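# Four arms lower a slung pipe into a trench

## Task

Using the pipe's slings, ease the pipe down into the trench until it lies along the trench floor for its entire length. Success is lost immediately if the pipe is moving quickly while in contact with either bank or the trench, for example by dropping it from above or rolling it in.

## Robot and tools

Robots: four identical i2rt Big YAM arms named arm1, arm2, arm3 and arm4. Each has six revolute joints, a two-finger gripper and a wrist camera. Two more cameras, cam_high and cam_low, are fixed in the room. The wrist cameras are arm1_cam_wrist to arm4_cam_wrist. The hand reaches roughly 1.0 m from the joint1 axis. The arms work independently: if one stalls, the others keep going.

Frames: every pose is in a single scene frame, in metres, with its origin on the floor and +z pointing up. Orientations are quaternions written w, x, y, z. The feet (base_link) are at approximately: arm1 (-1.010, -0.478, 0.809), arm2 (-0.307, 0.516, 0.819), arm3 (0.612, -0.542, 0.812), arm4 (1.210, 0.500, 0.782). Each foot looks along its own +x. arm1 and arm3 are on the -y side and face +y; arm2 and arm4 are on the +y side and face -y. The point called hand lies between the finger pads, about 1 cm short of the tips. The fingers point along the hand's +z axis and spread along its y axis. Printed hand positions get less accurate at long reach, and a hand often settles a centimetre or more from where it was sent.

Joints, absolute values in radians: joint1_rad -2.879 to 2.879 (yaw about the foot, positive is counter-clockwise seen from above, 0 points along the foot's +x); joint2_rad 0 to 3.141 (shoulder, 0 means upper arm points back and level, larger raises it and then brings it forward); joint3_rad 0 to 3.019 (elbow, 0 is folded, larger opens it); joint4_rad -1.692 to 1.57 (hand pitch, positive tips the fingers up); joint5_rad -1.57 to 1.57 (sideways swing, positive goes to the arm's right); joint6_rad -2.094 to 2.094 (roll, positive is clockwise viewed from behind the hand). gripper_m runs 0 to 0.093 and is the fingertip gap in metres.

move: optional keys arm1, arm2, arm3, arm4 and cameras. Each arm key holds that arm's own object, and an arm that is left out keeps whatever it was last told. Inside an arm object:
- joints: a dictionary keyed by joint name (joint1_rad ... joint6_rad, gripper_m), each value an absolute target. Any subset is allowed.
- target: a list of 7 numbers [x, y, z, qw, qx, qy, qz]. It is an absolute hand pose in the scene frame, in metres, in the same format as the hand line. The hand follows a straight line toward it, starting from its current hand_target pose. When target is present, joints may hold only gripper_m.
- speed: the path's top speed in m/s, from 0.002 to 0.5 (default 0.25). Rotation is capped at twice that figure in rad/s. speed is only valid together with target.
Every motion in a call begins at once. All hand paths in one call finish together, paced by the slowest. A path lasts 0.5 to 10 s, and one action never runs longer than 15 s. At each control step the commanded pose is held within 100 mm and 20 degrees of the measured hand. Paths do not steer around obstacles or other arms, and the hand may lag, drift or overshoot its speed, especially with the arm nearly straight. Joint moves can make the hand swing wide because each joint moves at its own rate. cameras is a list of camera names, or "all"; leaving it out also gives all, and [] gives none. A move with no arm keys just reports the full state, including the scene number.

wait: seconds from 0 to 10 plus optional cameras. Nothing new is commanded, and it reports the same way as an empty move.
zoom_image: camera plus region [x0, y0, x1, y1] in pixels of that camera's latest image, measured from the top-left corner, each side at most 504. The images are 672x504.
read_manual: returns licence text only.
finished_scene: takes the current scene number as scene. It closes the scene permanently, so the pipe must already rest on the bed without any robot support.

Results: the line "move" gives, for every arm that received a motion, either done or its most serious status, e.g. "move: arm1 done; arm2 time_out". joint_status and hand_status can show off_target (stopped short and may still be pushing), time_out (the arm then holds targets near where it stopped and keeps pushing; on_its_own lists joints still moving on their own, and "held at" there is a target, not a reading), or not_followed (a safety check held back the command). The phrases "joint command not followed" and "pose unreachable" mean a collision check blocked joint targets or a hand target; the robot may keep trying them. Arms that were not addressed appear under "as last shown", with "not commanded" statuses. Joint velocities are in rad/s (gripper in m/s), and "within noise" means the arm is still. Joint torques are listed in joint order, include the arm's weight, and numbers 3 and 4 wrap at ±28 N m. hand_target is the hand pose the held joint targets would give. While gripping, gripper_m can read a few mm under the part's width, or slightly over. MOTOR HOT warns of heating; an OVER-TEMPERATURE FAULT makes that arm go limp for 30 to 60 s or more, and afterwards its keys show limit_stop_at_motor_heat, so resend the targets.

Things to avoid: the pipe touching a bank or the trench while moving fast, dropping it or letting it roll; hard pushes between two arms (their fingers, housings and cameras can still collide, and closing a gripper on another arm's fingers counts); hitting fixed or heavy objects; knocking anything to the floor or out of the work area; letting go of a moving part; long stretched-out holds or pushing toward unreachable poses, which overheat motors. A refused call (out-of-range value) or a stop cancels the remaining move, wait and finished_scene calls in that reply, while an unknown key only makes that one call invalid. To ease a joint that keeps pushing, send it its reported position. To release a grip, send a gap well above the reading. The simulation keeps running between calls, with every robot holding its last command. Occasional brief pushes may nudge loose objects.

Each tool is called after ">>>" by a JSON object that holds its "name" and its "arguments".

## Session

>>> {"name": "move", "arguments": {}}

Scene clock: 0.00 s.
Joint torques (N m): no reading
Heat: arm1: hottest joint2_rad 30 °C; arm2: hottest gripper 29 °C; arm3: hottest joint2_rad 29 °C; arm4: hottest joint5_rad 29 °C.
Joint velocities: within noise
arm1.joint_positions: joint1_rad=+0.181 joint2_rad=+0.602 joint3_rad=+1.316 joint4_rad=-1.375 joint5_rad=-0.192 joint6_rad=-0.163 gripper_m=+0.09396
arm1.joint_status: not commanded
arm1.hand: x=-1.0505 y=-0.2438 z=+1.3067 quat_wxyz=(-0.278, +0.713, -0.545, -0.341) (m; scene frame)
arm1.hand_target: x=-1.0506 y=-0.2458 z=+1.3171 quat_wxyz=(-0.286, +0.710, -0.541, -0.348) (m; scene frame)
arm1.hand_status: not commanded
arm2.joint_positions: joint1_rad=-0.039 joint2_rad=+0.499 joint3_rad=+1.459 joint4_rad=-1.321 joint5_rad=-0.112 joint6_rad=+0.052 gripper_m=+0.09396
arm2.joint_status: not commanded
arm2.hand: x=-0.3042 y=+0.3531 z=+1.4191 quat_wxyz=(-0.429, -0.599, -0.556, +0.384) (m; scene frame)
arm2.hand_target: x=-0.3038 y=+0.3567 z=+1.4295 quat_wxyz=(-0.436, -0.593, -0.552, +0.392) (m; scene frame)
arm2.hand_status: not commanded
arm3.joint_positions: joint1_rad=+0.407 joint2_rad=+0.468 joint3_rad=+1.336 joint4_rad=-1.245 joint5_rad=-0.228 joint6_rad=-0.247 gripper_m=+0.09396
arm3.joint_status: not commanded
arm3.hand: x=+0.4758 y=-0.4108 z=+1.3764 quat_wxyz=(-0.254, +0.787, -0.239, -0.508) (m; scene frame)
arm3.hand_target: x=+0.4780 y=-0.4143 z=+1.3862 quat_wxyz=(-0.260, +0.782, -0.236, -0.516) (m; scene frame)
arm3.hand_status: not commanded
arm4.joint_positions: joint1_rad=+0.227 joint2_rad=+0.629 joint3_rad=+1.327 joint4_rad=-1.242 joint5_rad=-0.022 joint6_rad=+0.203 gripper_m=+0.09396
arm4.joint_status: not commanded
arm4.hand: x=+1.2857 y=+0.2529 z=+1.3081 quat_wxyz=(-0.429, -0.584, -0.645, +0.243) (m; scene frame)
arm4.hand_target: x=+1.2850 y=+0.2550 z=+1.3231 quat_wxyz=(-0.441, -0.578, -0.639, +0.250) (m; scene frame)
arm4.hand_status: not commanded
pictures: arm1_cam_wrist, arm2_cam_wrist, arm3_cam_wrist, arm4_cam_wrist, cam_high, cam_low

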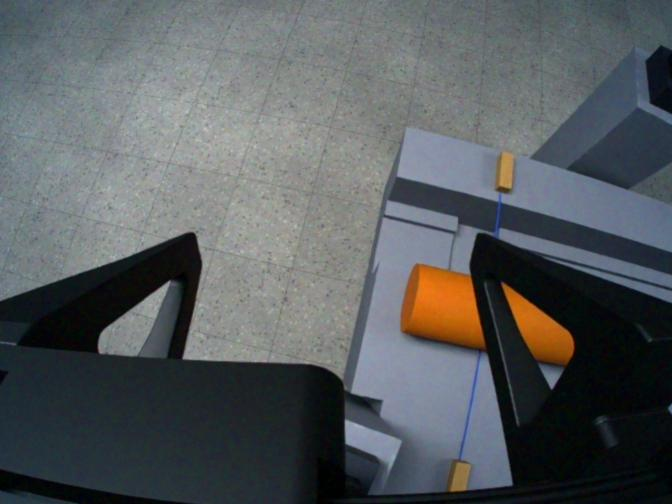

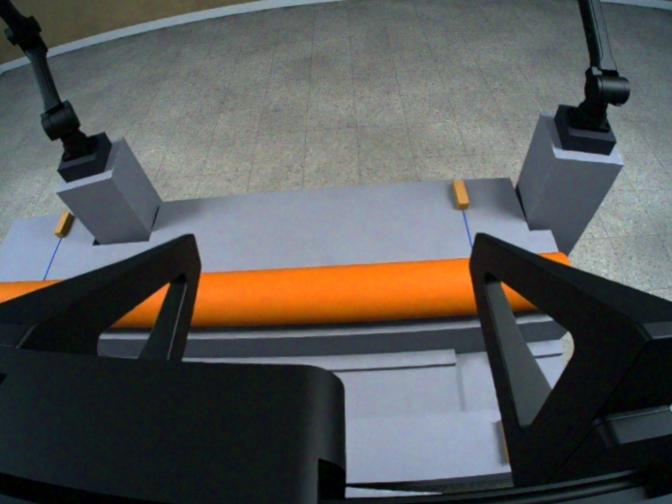

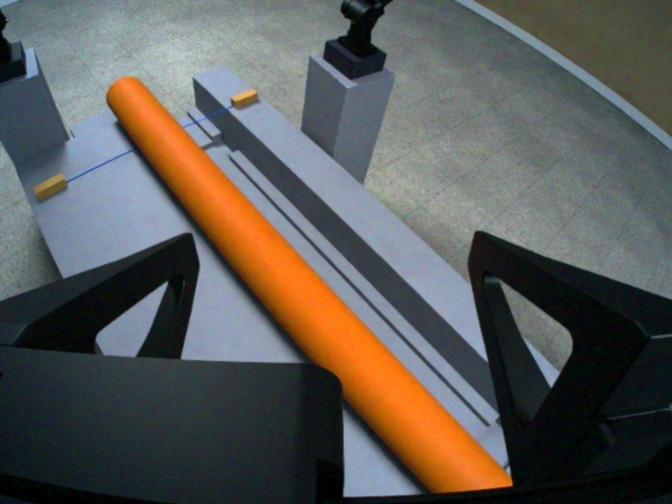

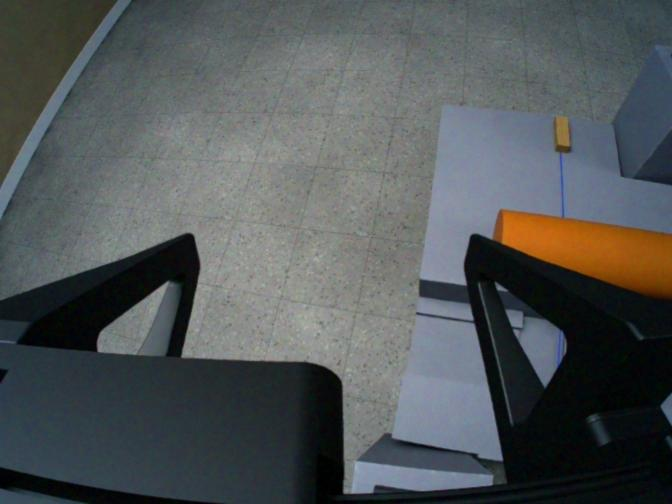

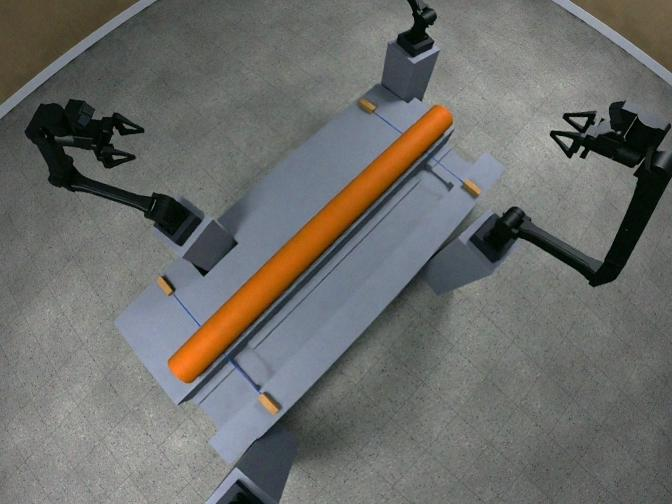

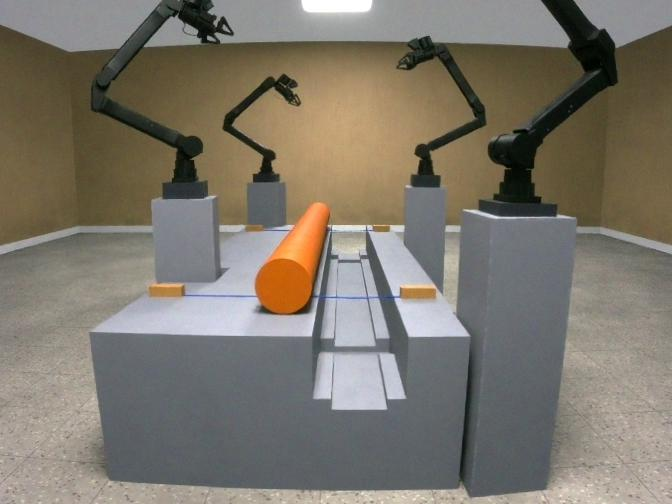

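>>> {"name": "move", "arguments": {"arm1": {"target":[-0.66,-0.51,0.60,0,0.7071,-0.7071,0],"speed":0.35}, "arm2": {"target":[-0.70,0.305,0.61,0,0.7071,0.7071,0],"speed":0.35}, "arm3": {"target":[0.905,-0.52,0.60,0,0.7071,-0.7071,0],"speed":0.35}, "arm4": {"target":[0.895,0.305,0.61,0,0.7071,0.7071,0],"speed":0.35}}}

Scene clock: 7.23 s.
Joint torques (N m): arm1=[-0.67 -13.39 2.14 0.85 0 -0.04] | arm2=[0.56 -18.32 5.3 -0.18 -0.07 0.07] | arm3=[1.73 6.89 10.11 0.81 0.25 0.06] | arm4=[-0.32 -14.39 3.44 0.57 0.07 -0.02]
Heat: arm1: hottest joint2_rad 30 °C; arm2: hottest joint3_rad 29 °C; arm3: hottest joint2_rad 29 °C; arm4: hottest joint3_rad 29 °C.
move: arm1 done; arm2 off_target; arm3 not_followed; arm4 off_target
Joint velocities: within noise
arm1.joint_positions: joint1_rad=-1.474 joint2_rad=+2.139 joint3_rad=+0.748 joint4_rad=-0.200 joint5_rad=-0.010 joint6_rad=-1.655 gripper_m=+0.09396
arm1.joint_status: not commanded
arm1.hand: x=-0.6623 y=-0.5070 z=+0.6032 quat_wxyz=(+0.001, +0.708, -0.706, -0.003) (m; scene frame)
arm1.hand_target: x=-0.6601 y=-0.5100 z=+0.6001 quat_wxyz=(+0.000, +0.707, -0.707, +0.000) (m; scene frame)
arm1.hand_status: done (0.005 m and 0.4 deg from the pose sent, 0.850 m and 54.2 deg at the start)
arm2.joint_positions: joint1_rad=-1.031 joint2_rad=+2.239 joint3_rad=+1.011 joint4_rad=-0.395 joint5_rad=+0.012 joint6_rad=-1.072 gripper_m=+0.09396
arm2.joint_status: not commanded
arm2.hand: x=-0.6861 y=+0.3185 z=+0.6018 quat_wxyz=(-0.007, -0.714, -0.700, -0.020) (m; scene frame)
arm2.hand_target: x=-0.6997 y=+0.3051 z=+0.6103 quat_wxyz=(+0.000, -0.707, -0.707, +0.000) (m; scene frame)
arm2.hand_status: off_target (0.021 m and 2.7 deg from the pose sent, 0.902 m and 70.5 deg at the start)
arm3.joint_positions: joint1_rad=+0.300 joint2_rad=+0.014 joint3_rad=+0.546 joint4_rad=-1.688 joint5_rad=+0.566 joint6_rad=+0.054 gripper_m=+0.09396
arm3.joint_status: not commanded
arm3.on_its_own: joint1_rad is held at +0.305, not at its first target +0.407; joint2_rad is held at +0.014, not at its first target +0.467; joint3_rad is held at +0.575, not at its first target +1.354; joint4_rad is held at -1.688, not at its first target -1.241; joint5_rad is held at +0.565, not at its first target -0.228; joint6_rad is held at +0.054, not at its first target -0.247
arm3.hand: x=+0.6673 y=-0.4467 z=+1.0082 quat_wxyz=(-0.340, +0.753, -0.562, -0.035) (m; scene frame)
arm3.hand_target: x=+0.6665 y=-0.4464 z=+1.0205 quat_wxyz=(-0.346, +0.750, -0.562, -0.049) (m; scene frame)
arm3.hand_status: not_followed (0.478 m and 43.1 deg from the pose sent, 0.894 m and 86.9 deg at the start; pose on its path clipped on 76 of 100 steps; a joint's target at an end of its range on 50 of 100 steps)
arm4.joint_positions: joint1_rad=-1.073 joint2_rad=+2.043 joint3_rad=+0.762 joint4_rad=-0.327 joint5_rad=+0.003 joint6_rad=-1.000 gripper_m=+0.09396
arm4.joint_status: not commanded
arm4.hand: x=+0.9104 y=+0.3107 z=+0.6042 quat_wxyz=(-0.005, -0.709, -0.705, -0.019) (m; scene frame)
arm4.hand_target: x=+0.8952 y=+0.3052 z=+0.6102 quat_wxyz=(+0.000, -0.707, -0.707, +0.000) (m; scene frame)
arm4.hand_status: off_target (0.017 m and 2.3 deg from the pose sent, 0.802 m and 59.3 deg at the start)
pictures: arm1_cam_wrist, arm2_cam_wrist, arm3_cam_wrist, arm4_cam_wrist, cam_high, cam_low
pose unreachable (arm3 arm): on one or more control steps of this call this arm could not follow its commanded pose, so it was not sent that pose on those steps. On the call's last step it was still not sent that pose. It may still have moved: this result reports where it is.
cause: moving toward the commanded pose would bring two parts of the arm too close to each other (its upper arm (the part past joint 2) and its fingers, 23 mm apart when it was first held).

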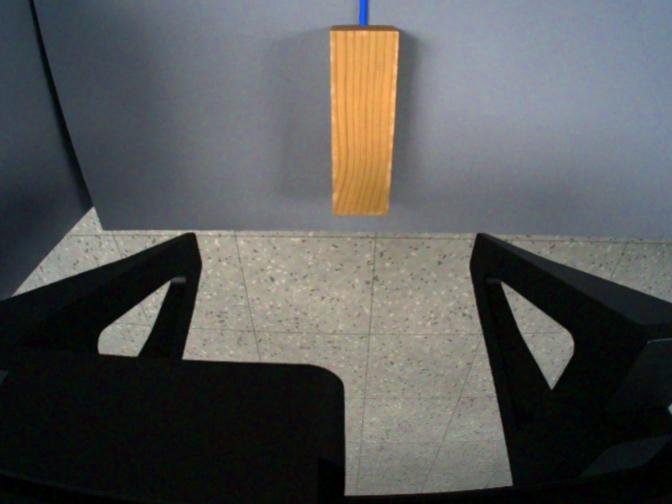

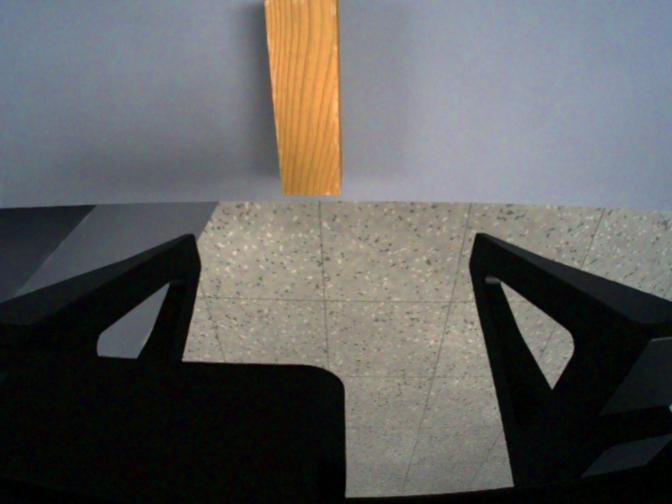

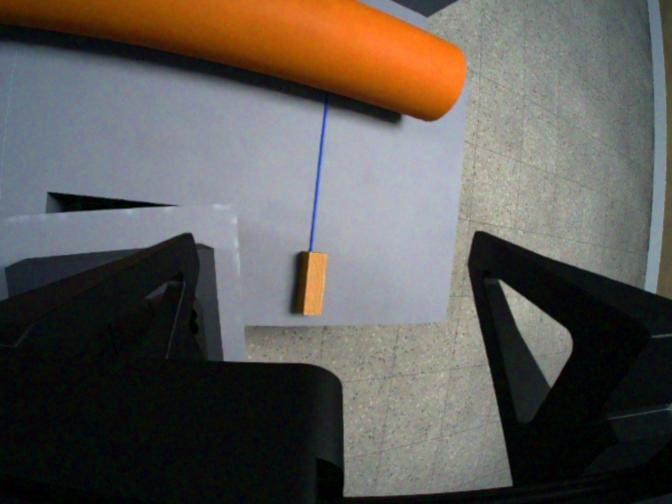

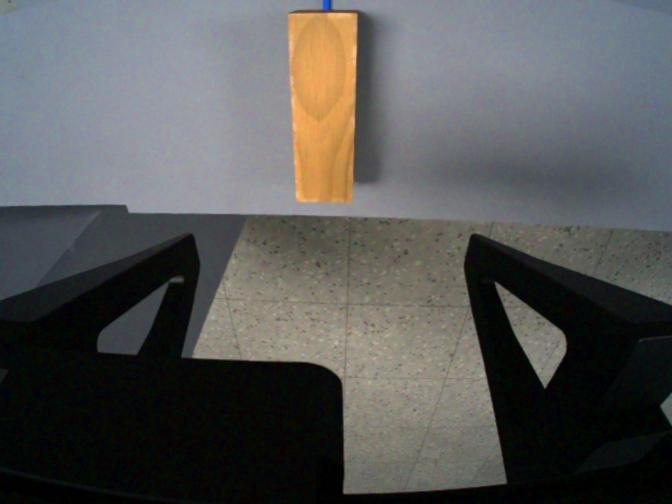

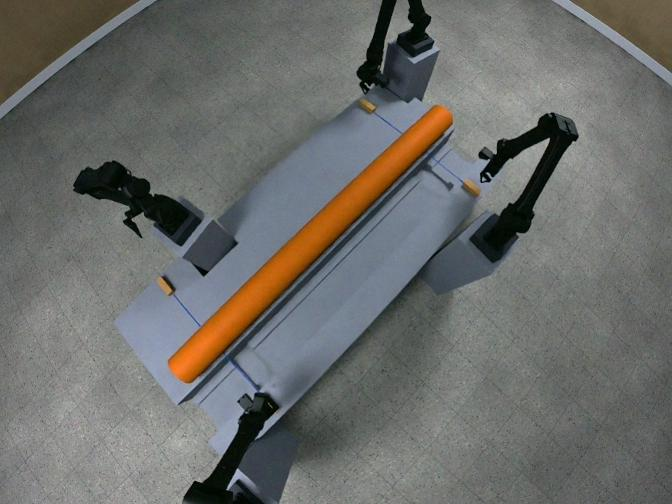

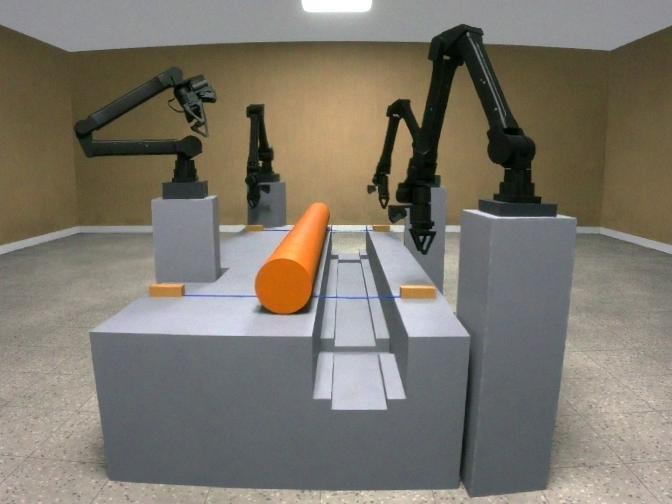

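>>> {"name": "move", "arguments": {"arm3": {"joints":{"joint1_rad":-0.4,"joint2_rad":0.9,"joint3_rad":1.0,"joint4_rad":-1.2,"joint5_rad":0,"joint6_rad":-0.3}}, "cameras": []}}

>>> {"name": "move", "arguments": {"arm3": {"target":[0.915,-0.45,0.75,0,0.7071,-0.7071,0],"speed":0.4}, "cameras": []}}

>>> {"name": "move", "arguments": {"arm3": {"target":[0.92,-0.52,0.56,0,0.7071,-0.7071,0]}, "arm1": {"target":[-0.65,-0.509,0.55,0,0.7071,-0.7071,0]}, "arm2": {"target":[-0.68,0.305,0.557,0,0.7071,0.7071,0]}, "arm4": {"target":[0.907,0.305,0.556,0,0.7071,0.7071,0]}}}

Scene clock: 15.30 s.
Joint torques (N m): arm1=[-0.56 -13.33 2.24 0.84 -0.02 -0.07] | arm2=[0.5 -18.37 5.33 -0.18 -0.06 0.07] | arm3=[0.91 -6.24 10.29 1.22 -0.29 -0.05] | arm4=[-0.32 -14.33 3.49 0.54 0.08 -0.01]
Heat: arm1: hottest joint2_rad 30 °C; arm2: hottest joint2_rad 29 °C; arm3: hottest joint2_rad 29 °C; arm4: hottest joint3_rad 29 °C.
move: arm3 done
Joint velocities: within noise
arm1, arm2, arm4: as last shown
arm3.joint_positions: joint1_rad=-0.397 joint2_rad=+0.909 joint3_rad=+0.984 joint4_rad=-1.210 joint5_rad=+0.003 joint6_rad=-0.293 gripper_m=+0.09396
arm3.joint_status: all done
arm3.hand: x=+0.6876 y=-0.2258 z=+1.0903 quat_wxyz=(-0.193, +0.710, -0.668, -0.109) (m; scene frame)
arm3.hand_target: x=+0.6888 y=-0.2223 z=+1.1019 quat_wxyz=(-0.207, +0.709, -0.664, -0.118) (m; scene frame)
arm3.hand_status: not commanded
arm4.joint_positions: joint1_rad=-1.073 joint2_rad=+2.043 joint3_rad=+0.762 joint4_rad=-0.327 joint5_rad=+0.003 joint6_rad=-1.001 gripper_m=+0.09396
pictures: none
No camera images: "cameras" was empty.

Scene clock: 17.43 s.
Joint torques (N m): arm1=[-0.73 -13.68 2.15 0.95 -0.01 -0.04] | arm2=[0.5 -18.49 5.33 -0.16 -0.07 0.06] | arm3=[1.26 -13.04 6.15 0.29 -0.26 -0.07] | arm4=[-0.38 -14.27 3.47 0.58 0.07 -0.01]
Heat: arm1: hottest joint2_rad 30 °C; arm2: hottest joint2_rad 29 °C; arm3: hottest joint2_rad 29 °C; arm4: hottest joint3_rad 29 °C.
move: arm3 off_target
Joint velocities: within noise
arm1, arm2, arm4: as last shown
arm3.joint_positions: joint1_rad=-1.437 joint2_rad=+1.633 joint3_rad=+0.605 joint4_rad=-0.590 joint5_rad=+0.009 joint6_rad=-1.263 gripper_m=+0.09396
arm3.joint_status: not commanded
arm3.hand: x=+0.8982 y=-0.4558 z=+0.7431 quat_wxyz=(+0.019, +0.704, -0.710, -0.009) (m; scene frame)
arm3.hand_target: x=+0.9148 y=-0.4500 z=+0.7504 quat_wxyz=(+0.000, +0.707, -0.707, +0.000) (m; scene frame)
arm3.hand_status: off_target (0.019 m and 2.4 deg from the pose sent, 0.467 m and 25.8 deg at the start)
pictures: none
No camera images: "cameras" was empty.

Scene clock: 19.03 s.
Joint torques (N m): arm1=[-0.44 -13.39 1.96 0.87 -0.03 0.03] | arm2=[0.56 -16.85 3.75 0.09 -0.09 0.22] | arm3=[1.03 -16.21 0.17 0.38 -0.22 -0.08] | arm4=[0.91 -13.16 2.73 0.69 0.04 0.18]
Heat: arm1: hottest joint2_rad 30 °C; arm2: hottest joint2_rad 29 °C; arm3: hottest joint2_rad 29 °C; arm4: hottest joint3_rad 29 °C.
move: arm1 done; arm2 off_target; arm3 done; arm4 off_target
Joint velocities: within noise
arm1.joint_positions: joint1_rad=-1.474 joint2_rad=+2.282 joint3_rad=+0.817 joint4_rad=-0.117 joint5_rad=-0.010 joint6_rad=-1.655 gripper_m=+0.09396
arm1.joint_status: not commanded
arm1.hand: x=-0.6497 y=-0.5084 z=+0.5594 quat_wxyz=(-0.002, +0.708, -0.706, +0.001) (m; scene frame)
arm1.hand_target: x=-0.6503 y=-0.5090 z=+0.5502 quat_wxyz=(+0.000, +0.707, -0.707, +0.000) (m; scene frame)
arm1.hand_status: done (0.009 m and 0.3 deg from the pose sent, 0.055 m and 0.4 deg at the start)
arm2.joint_positions: joint1_rad=-1.010 joint2_rad=+2.346 joint3_rad=+1.011 joint4_rad=-0.269 joint5_rad=+0.012 joint6_rad=-1.065 gripper_m=+0.09396
arm2.joint_status: not commanded
arm2.hand: x=-0.6743 y=+0.3143 z=+0.5576 quat_wxyz=(-0.004, -0.709, -0.705, -0.011) (m; scene frame)
arm2.hand_target: x=-0.6799 y=+0.3050 z=+0.5573 quat_wxyz=(+0.000, -0.707, -0.707, +0.000) (m; scene frame)
arm2.hand_status: off_target (0.011 m and 1.4 deg from the pose sent, 0.047 m and 2.7 deg at the start)
arm3.joint_positions: joint1_rad=-1.662 joint2_rad=+2.269 joint3_rad=+0.673 joint4_rad=+0.009 joint5_rad=+0.009 joint6_rad=-1.491 gripper_m=+0.09396
arm3.joint_status: not commanded
arm3.hand: x=+0.9158 y=-0.5197 z=+0.5601 quat_wxyz=(+0.005, +0.705, -0.709, -0.004) (m; scene frame)
arm3.hand_target: x=+0.9200 y=-0.5200 z=+0.5600 quat_wxyz=(+0.000, +0.707, -0.707, +0.000) (m; scene frame)
arm3.hand_status: done (0.004 m and 0.8 deg from the pose sent, 0.195 m and 2.5 deg at the start)
arm4.joint_positions: joint1_rad=-1.073 joint2_rad=+2.185 joint3_rad=+0.766 joint4_rad=-0.179 joint5_rad=+0.003 joint6_rad=-1.001 gripper_m=+0.09396
arm4.joint_status: not commanded
arm4.hand: x=+0.9174 y=+0.3149 z=+0.5565 quat_wxyz=(-0.004, -0.709, -0.705, -0.014) (m; scene frame)
arm4.hand_target: x=+0.9072 y=+0.3051 z=+0.5564 quat_wxyz=(+0.000, -0.707, -0.707, +0.000) (m; scene frame)
arm4.hand_status: off_target (0.014 m and 1.7 deg from the pose sent, 0.049 m and 2.3 deg at the start)
pictures: arm1_cam_wrist, arm2_cam_wrist, arm3_cam_wrist, arm4_cam_wrist, cam_high, cam_low

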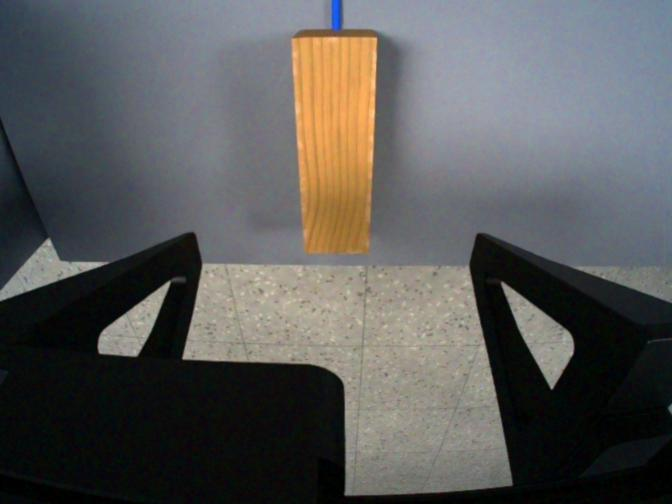

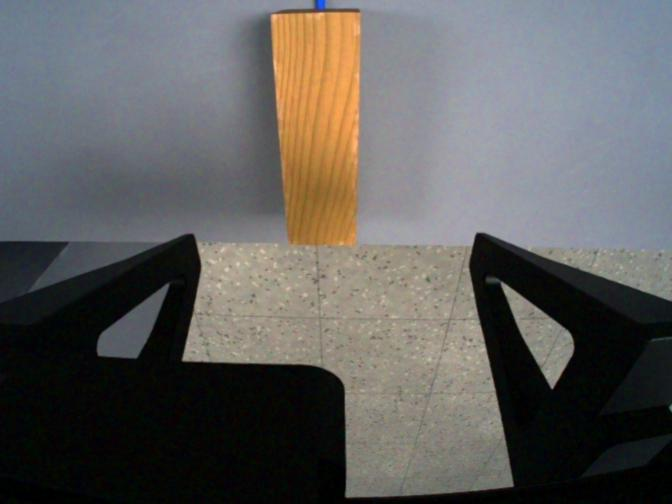

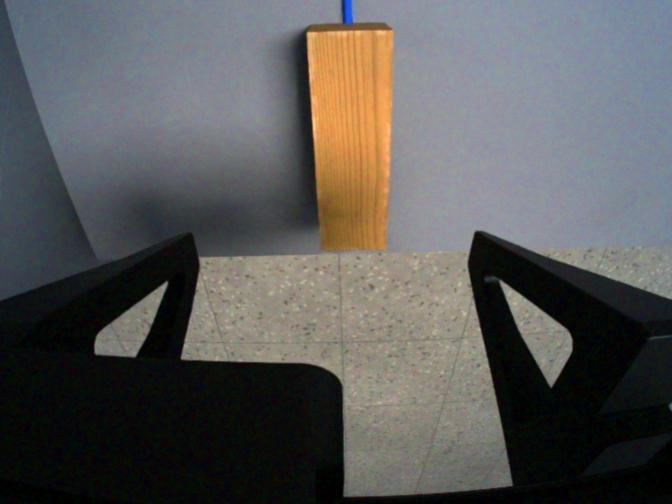

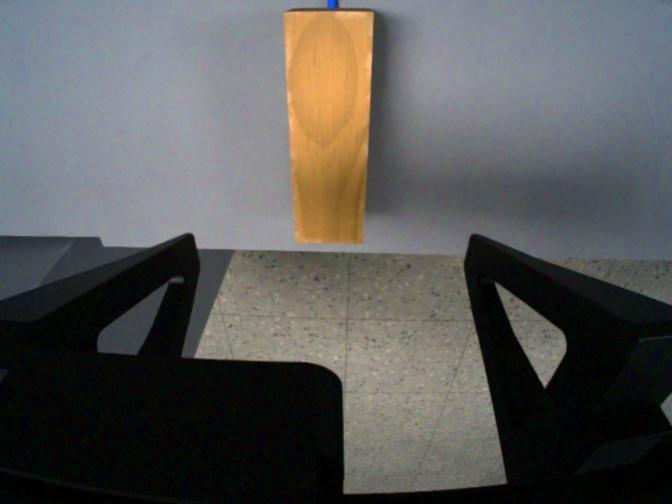

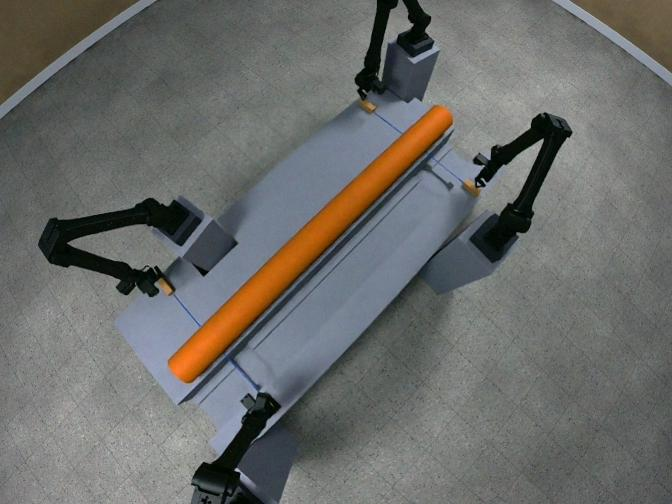

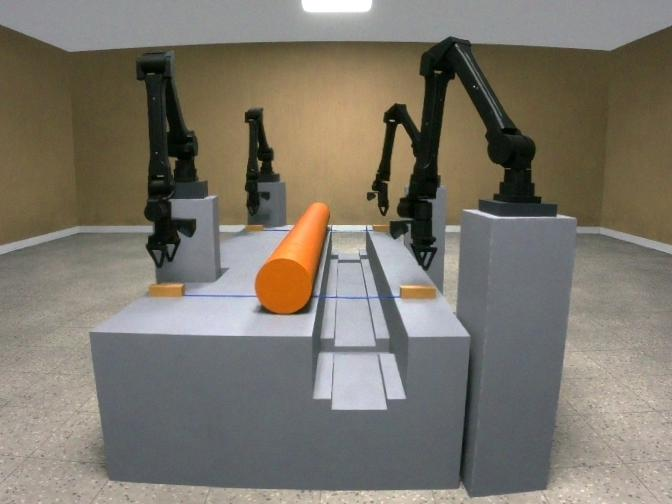

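>>> {"name": "move", "arguments": {"arm1": {"target":[-0.654,-0.508,0.457,0,0.7071,-0.7071,0],"speed":0.15}, "arm2": {"target":[-0.671,0.306,0.464,0,0.7071,0.7071,0],"speed":0.15}, "arm3": {"target":[0.926,-0.52,0.459,0,0.7071,-0.7071,0],"speed":0.15}, "arm4": {"target":[0.916,0.306,0.464,0,0.7071,0.7071,0],"speed":0.15}}}

Scene clock: 26.57 s.
Joint torques (N m): arm1=[0.15 -14.97 0.44 0.91 0 0.04] | arm2=[0.56 -17.67 2.37 0.08 -0.11 0.22] | arm3=[0.67 -17.03 -0.98 0.4 -0.23 -0.07] | arm4=[1.08 -14.62 0.47 0.69 0.03 0.29]
Heat: arm1: hottest joint2_rad 30 °C; arm2: hottest joint2_rad 30 °C; arm3: hottest joint2_rad 29 °C; arm4: hottest joint3_rad 29 °C.
move: arm1 done; arm2 off_target; arm3 done; arm4 done
Joint velocities: within noise
arm1.joint_positions: joint1_rad=-1.474 joint2_rad=+2.563 joint3_rad=+0.948 joint4_rad=+0.034 joint5_rad=-0.010 joint6_rad=-1.655 gripper_m=+0.09396
arm1.joint_status: not commanded
arm1.hand: x=-0.6500 y=-0.5091 z=+0.4652 quat_wxyz=(-0.002, +0.708, -0.706, +0.001) (m; scene frame)
arm1.hand_target: x=-0.6543 y=-0.5081 z=+0.4572 quat_wxyz=(+0.000, +0.707, -0.707, +0.000) (m; scene frame)
arm1.hand_status: done (0.009 m and 0.3 deg from the pose sent, 0.102 m and 0.3 deg at the start)
arm2.joint_positions: joint1_rad=-1.005 joint2_rad=+2.598 joint3_rad=+1.115 joint4_rad=-0.125 joint5_rad=+0.012 joint6_rad=-1.060 gripper_m=+0.09396
arm2.joint_status: not commanded
arm2.hand: x=-0.6639 y=+0.3162 z=+0.4635 quat_wxyz=(-0.005, -0.709, -0.705, -0.013) (m; scene frame)
arm2.hand_target: x=-0.6709 y=+0.3060 z=+0.4642 quat_wxyz=(+0.000, -0.707, -0.707, +0.000) (m; scene frame)
arm2.hand_status: off_target (0.012 m and 1.6 deg from the pose sent, 0.094 m and 1.4 deg at the start)
arm3.joint_positions: joint1_rad=-1.662 joint2_rad=+2.582 joint3_rad=+0.847 joint4_rad=+0.160 joint5_rad=+0.009 joint6_rad=-1.496 gripper_m=+0.09396
arm3.joint_status: not commanded
arm3.hand: x=+0.9272 y=-0.5179 z=+0.4621 quat_wxyz=(+0.000, +0.707, -0.707, +0.000) (m; scene frame)
arm3.hand_target: x=+0.9260 y=-0.5200 z=+0.4590 quat_wxyz=(+0.000, +0.707, -0.707, +0.000) (m; scene frame)
arm3.hand_status: done (0.004 m and 0.1 deg from the pose sent, 0.102 m and 0.8 deg at the start)
arm4.joint_positions: joint1_rad=-1.065 joint2_rad=+2.473 joint3_rad=+0.870 joint4_rad=+0.011 joint5_rad=+0.004 joint6_rad=-1.001 gripper_m=+0.09396
arm4.joint_status: not commanded
arm4.hand: x=+0.9215 y=+0.3140 z=+0.4635 quat_wxyz=(-0.003, -0.706, -0.708, -0.011) (m; scene frame)
arm4.hand_target: x=+0.9161 y=+0.3060 z=+0.4641 quat_wxyz=(+0.000, -0.707, -0.707, +0.000) (m; scene frame)
arm4.hand_status: done (0.010 m and 1.3 deg from the pose sent, 0.093 m and 1.7 deg at the start)
pictures: arm1_cam_wrist, arm2_cam_wrist, arm3_cam_wrist, arm4_cam_wrist, cam_high, cam_low

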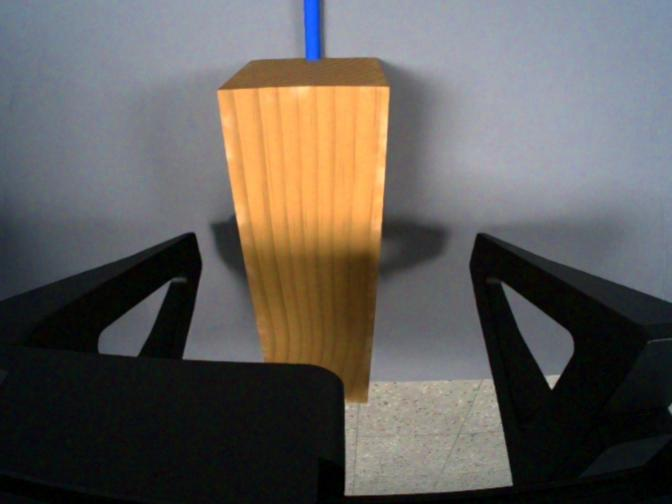

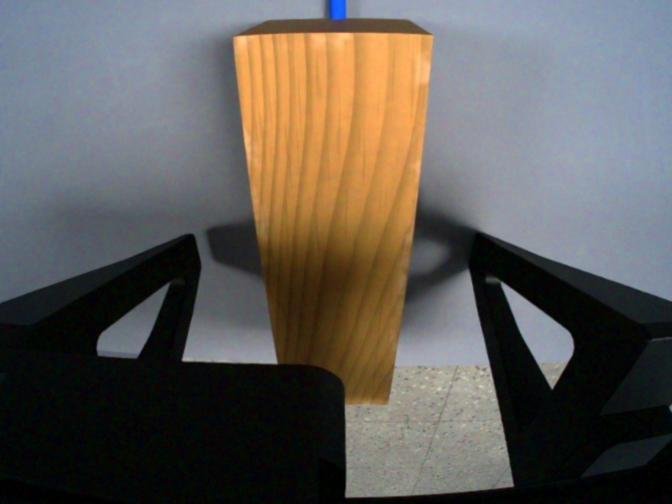

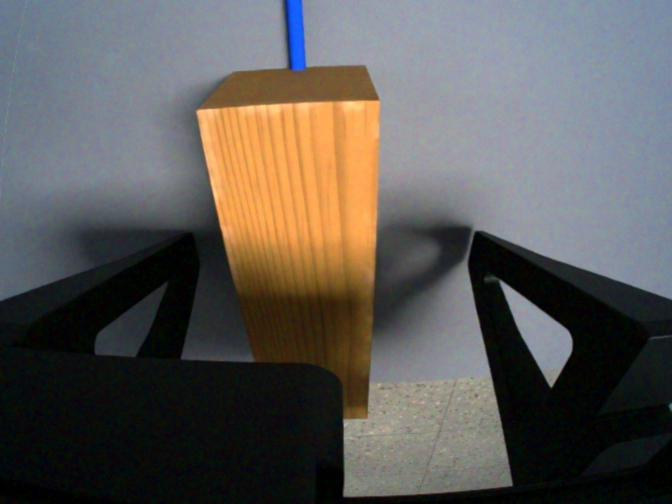

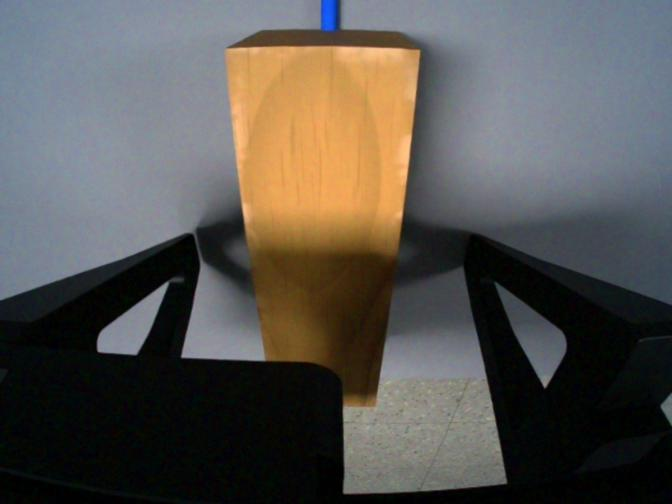

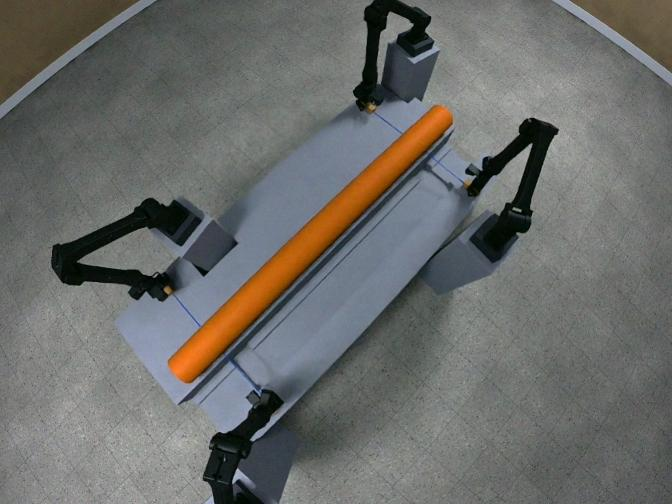

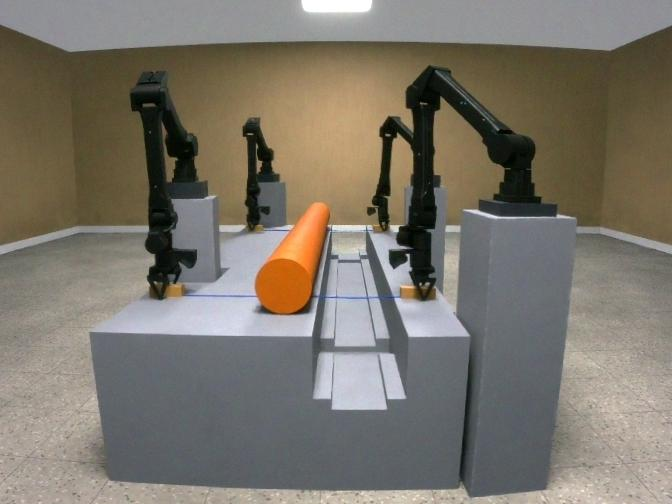

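>>> {"name": "move", "arguments": {"arm1": {"target":[-0.661,-0.508,0.457,0,0.7071,-0.7071,0],"speed":0.1}, "arm3": {"target":[0.914,-0.52,0.459,0,0.7071,-0.7071,0],"speed":0.1}, "cameras": []}}

>>> {"name": "move", "arguments": {"arm1": {"joints":{"gripper_m":0.02}}, "arm2": {"joints":{"gripper_m":0.02}}, "arm3": {"joints":{"gripper_m":0.02}}, "arm4": {"joints":{"gripper_m":0.02}}}}

>>> {"name": "move", "arguments": {"arm1": {"target":[-0.665,-0.37,0.64,0,0.7071,-0.7071,0],"speed":0.2}, "arm2": {"target":[-0.67,0.095,0.65,0,0.7071,0.7071,0],"speed":0.2}, "arm3": {"target":[0.917,-0.37,0.64,0,0.7071,-0.7071,0],"speed":0.2}, "arm4": {"target":[0.91,0.095,0.65,0,0.7071,0.7071,0],"speed":0.2}, "cameras": ["cam_low","cam_high"]}}

Scene clock: 31.23 s.
Joint torques (N m): arm1=[-0.03 -14.33 -0.75 1.17 -0.02 0.05] | arm2=[0.5 -17.67 2.35 0.06 -0.11 0.21] | arm3=[0.97 -16.21 -1.83 0.47 -0.22 -0.04] | arm4=[1.14 -14.74 0.49 0.7 0.03 0.3]
Heat: arm1: hottest joint2_rad 30 °C; arm2: hottest joint2_rad 30 °C; arm3: hottest joint2_rad 30 °C; arm4: hottest joint3_rad 29 °C.
move: arm1 off_target; arm3 off_target
Joint velocities: within noise
arm1.joint_positions: joint1_rad=-1.474 joint2_rad=+2.563 joint3_rad=+0.942 joint4_rad=+0.052 joint5_rad=-0.010 joint6_rad=-1.655 gripper_m=+0.09396
arm1.joint_status: not commanded
arm1.hand: x=-0.6491 y=-0.5092 z=+0.4653 quat_wxyz=(-0.006, +0.708, -0.706, +0.006) (m; scene frame)
arm1.hand_target: x=-0.6612 y=-0.5081 z=+0.4574 quat_wxyz=(+0.000, +0.707, -0.707, +0.000) (m; scene frame)
arm1.hand_status: off_target (0.015 m and 1.0 deg from the pose sent, 0.014 m and 0.4 deg at the start)
arm2, arm4: as last shown
arm3.joint_positions: joint1_rad=-1.662 joint2_rad=+2.582 joint3_rad=+0.828 joint4_rad=+0.193 joint5_rad=+0.009 joint6_rad=-1.496 gripper_m=+0.09396
arm3.joint_status: not commanded
arm3.hand: x=+0.9240 y=-0.5182 z=+0.4634 quat_wxyz=(-0.005, +0.707, -0.708, +0.004) (m; scene frame)
arm3.hand_target: x=+0.9140 y=-0.5200 z=+0.4592 quat_wxyz=(+0.000, +0.707, -0.707, +0.000) (m; scene frame)
arm3.hand_status: off_target (0.011 m and 0.8 deg from the pose sent, 0.014 m and 0.1 deg at the start)
pictures: none
No camera images: "cameras" was empty.

Scene clock: 31.90 s.
Joint torques (N m): arm1=[-0.15 -14.8 -0.68 0.91 0 0.06] | arm2=[0.5 -17.73 2.33 0.08 -0.13 0.2] | arm3=[0.97 -16.38 -1.76 0.4 -0.22 -0.03] | arm4=[1.14 -14.68 0.47 0.64 0.02 0.29]
Heat: arm1: hottest joint2_rad 31 °C; arm2: hottest joint2_rad 30 °C; arm3: hottest joint2_rad 30 °C; arm4: hottest joint3_rad 29 °C.
move: arm1 off_target; arm2 off_target; arm3 off_target; arm4 off_target
Joint velocities: within noise
arm1.joint_positions: joint1_rad=-1.474 joint2_rad=+2.563 joint3_rad=+0.942 joint4_rad=+0.053 joint5_rad=-0.010 joint6_rad=-1.655 gripper_m=+0.03408
arm1.joint_status: gripper_m off_target (ended at +0.03412, target +0.02000)
arm1.hand: x=-0.6490 y=-0.5092 z=+0.4653 quat_wxyz=(-0.006, +0.708, -0.706, +0.006) (m; scene frame)
arm1.hand_target: x=-0.6612 y=-0.5080 z=+0.4574 quat_wxyz=(+0.000, +0.707, -0.707, +0.000) (m; scene frame)
arm1.hand_status: not commanded
arm2.joint_positions: joint1_rad=-1.005 joint2_rad=+2.598 joint3_rad=+1.116 joint4_rad=-0.125 joint5_rad=+0.013 joint6_rad=-1.059 gripper_m=+0.03450
arm2.joint_status: gripper_m off_target (ended at +0.03453, target +0.02000)
arm2.hand: x=-0.6642 y=+0.3161 z=+0.4635 quat_wxyz=(-0.004, -0.709, -0.705, -0.012) (m; scene frame)
arm2.hand_target: x=-0.6709 y=+0.3061 z=+0.4642 quat_wxyz=(+0.000, -0.707, -0.707, +0.000) (m; scene frame)
arm2.hand_status: not commanded
arm3.joint_positions: joint1_rad=-1.662 joint2_rad=+2.582 joint3_rad=+0.827 joint4_rad=+0.194 joint5_rad=+0.009 joint6_rad=-1.497 gripper_m=+0.03493
arm3.joint_status: gripper_m off_target (ended at +0.03495, target +0.02000)
arm3.hand: x=+0.9236 y=-0.5182 z=+0.4634 quat_wxyz=(-0.005, +0.707, -0.707, +0.004) (m; scene frame)
arm3.hand_target: x=+0.9139 y=-0.5200 z=+0.4592 quat_wxyz=(+0.000, +0.707, -0.707, +0.000) (m; scene frame)
arm3.hand_status: not commanded
arm4.joint_positions: joint1_rad=-1.064 joint2_rad=+2.473 joint3_rad=+0.870 joint4_rad=+0.012 joint5_rad=+0.004 joint6_rad=-1.000 gripper_m=+0.03497
arm4.joint_status: gripper_m off_target (ended at +0.03500, target +0.02000)
arm4.hand: x=+0.9214 y=+0.3136 z=+0.4635 quat_wxyz=(-0.003, -0.706, -0.708, -0.011) (m; scene frame)
arm4.hand_target: x=+0.9161 y=+0.3061 z=+0.4641 quat_wxyz=(+0.000, -0.707, -0.707, +0.000) (m; scene frame)
arm4.hand_status: not commanded
pictures: arm1_cam_wrist, arm2_cam_wrist, arm3_cam_wrist, arm4_cam_wrist, cam_high, cam_low

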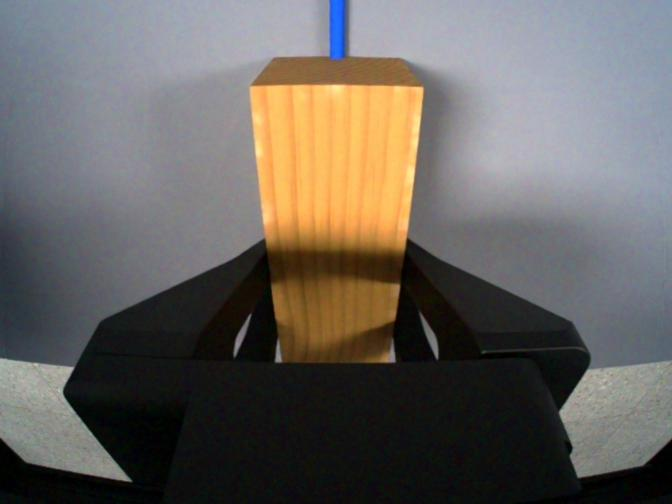

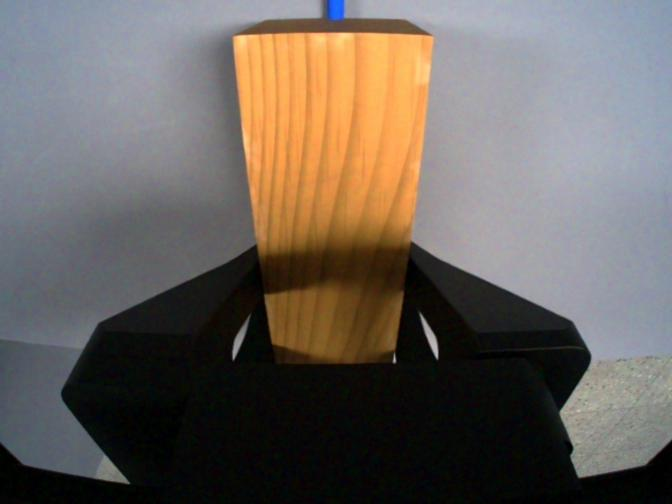

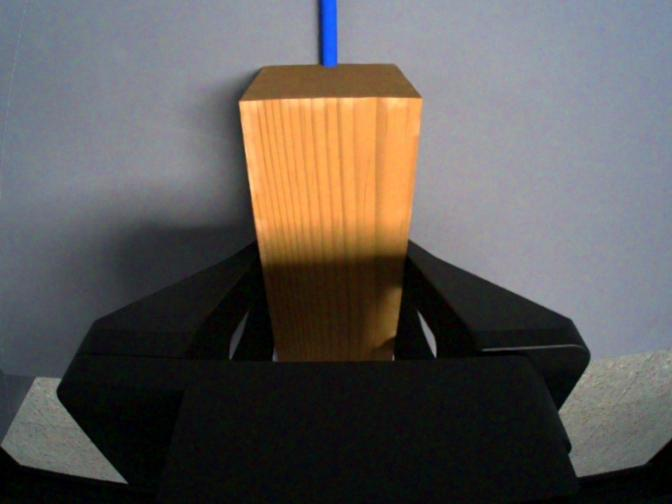

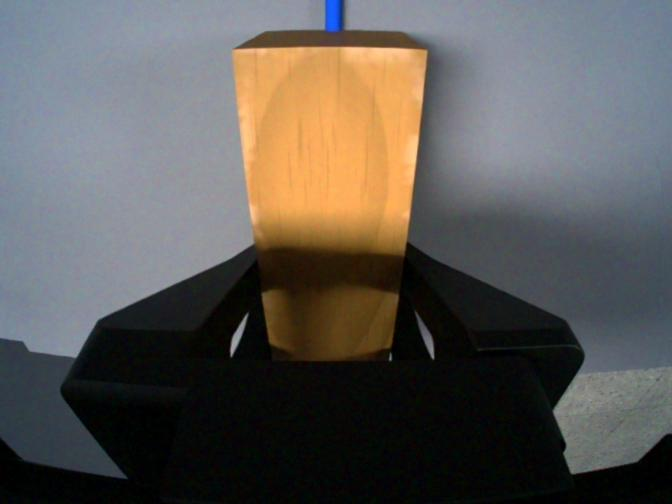

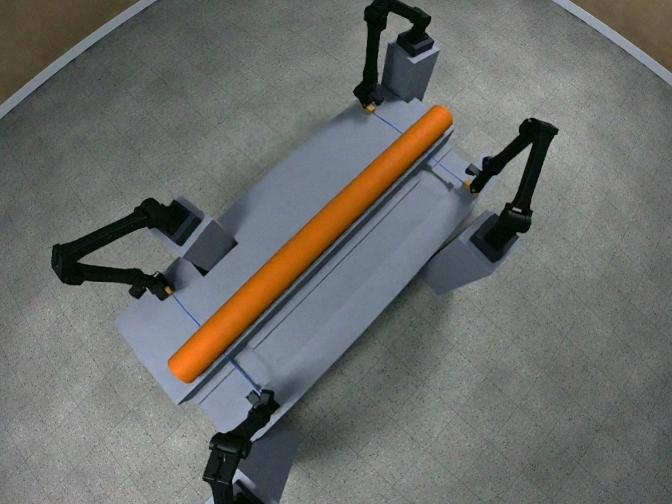

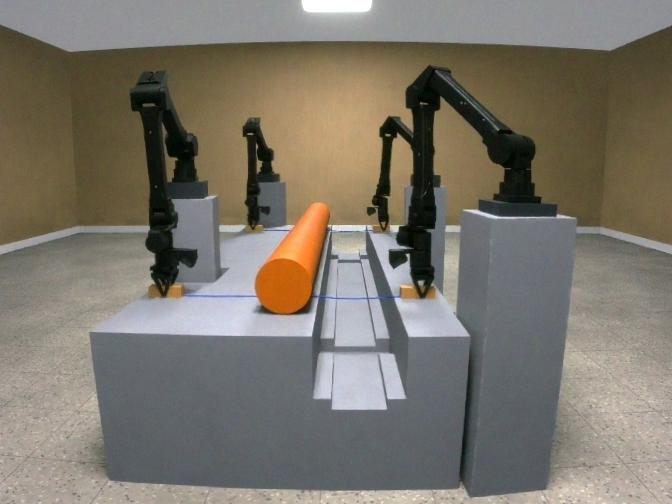

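Scene clock: 34.07 s.
Joint torques (N m): arm1=[0.56 -14.97 2.67 0.06 -0.16 0.08] | arm2=[-0.32 -21.6 8.75 -0.95 -0.15 0.18] | arm3=[1.32 -16.79 3.21 -0.35 -0.26 0.1] | arm4=[0.44 -19.49 6.75 -0.31 0.09 0.32]
Heat: arm1: hottest joint2_rad 31 °C; arm2: hottest joint2_rad 30 °C; arm3: hottest joint2_rad 30 °C; arm4: hottest joint3_rad 29 °C.
move: arm1 done; arm2 off_target; arm3 done; arm4 off_target
Joint velocities: within noise
arm1.joint_positions: joint1_rad=-1.088 joint2_rad=+2.033 joint3_rad=+0.761 joint4_rad=-0.298 joint5_rad=-0.012 joint6_rad=-1.276 gripper_m=+0.03408
arm1.joint_status: not commanded
arm1.hand: x=-0.6611 y=-0.3692 z=+0.6386 quat_wxyz=(-0.005, +0.711, -0.704, +0.003) (m; scene frame)
arm1.hand_target: x=-0.6650 y=-0.3700 z=+0.6399 quat_wxyz=(+0.000, +0.707, -0.707, +0.000) (m; scene frame)
arm1.hand_status: done (0.004 m and 0.8 deg from the pose sent, 0.224 m and 1.0 deg at the start)
arm2.joint_positions: joint1_rad=-0.653 joint2_rad=+2.299 joint3_rad=+1.349 joint4_rad=-0.666 joint5_rad=+0.010 joint6_rad=-0.718 gripper_m=+0.03450
arm2.joint_status: not commanded
arm2.hand: x=-0.6598 y=+0.1100 z=+0.6362 quat_wxyz=(+0.001, -0.706, -0.708, -0.016) (m; scene frame)
arm2.hand_target: x=-0.6696 y=+0.0953 z=+0.6502 quat_wxyz=(+0.000, -0.707, -0.707, +0.000) (m; scene frame)
arm2.hand_status: off_target (0.023 m and 1.8 deg from the pose sent, 0.289 m and 1.5 deg at the start)
arm3.joint_positions: joint1_rad=-1.221 joint2_rad=+2.028 joint3_rad=+0.711 joint4_rad=-0.270 joint5_rad=+0.008 joint6_rad=-1.063 gripper_m=+0.03493
arm3.joint_status: not commanded
arm3.hand: x=+0.9109 y=-0.3740 z=+0.6371 quat_wxyz=(+0.004, +0.710, -0.705, -0.001) (m; scene frame)
arm3.hand_target: x=+0.9170 y=-0.3701 z=+0.6400 quat_wxyz=(+0.000, +0.707, -0.707, +0.000) (m; scene frame)
arm3.hand_status: done (0.008 m and 0.7 deg from the pose sent, 0.231 m and 0.8 deg at the start)
arm4.joint_positions: joint1_rad=-0.705 joint2_rad=+2.128 joint3_rad=+1.151 joint4_rad=-0.632 joint5_rad=+0.003 joint6_rad=-0.651 gripper_m=+0.03497
arm4.joint_status: not commanded
arm4.hand: x=+0.9208 y=+0.1118 z=+0.6332 quat_wxyz=(+0.002, -0.703, -0.711, -0.020) (m; scene frame)
arm4.hand_target: x=+0.9102 y=+0.0953 z=+0.6503 quat_wxyz=(+0.000, -0.707, -0.707, +0.000) (m; scene frame)
arm4.hand_status: off_target (0.026 m and 2.3 deg from the pose sent, 0.287 m and 1.3 deg at the start)
pictures: cam_high, cam_low

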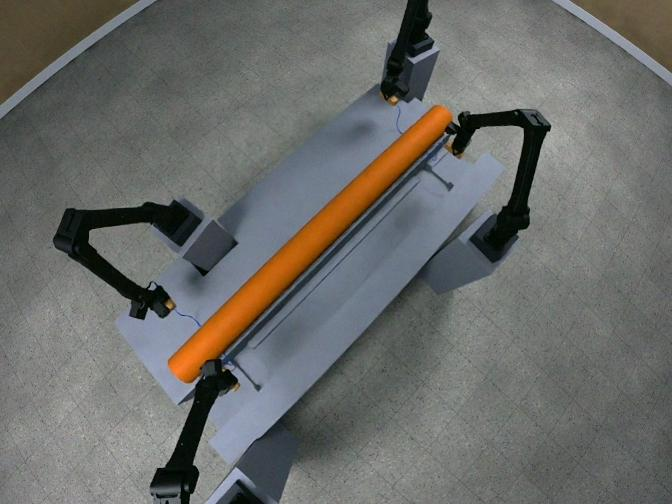

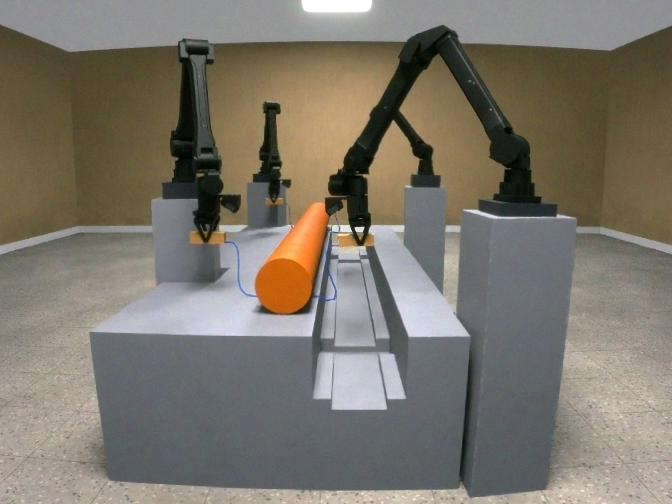

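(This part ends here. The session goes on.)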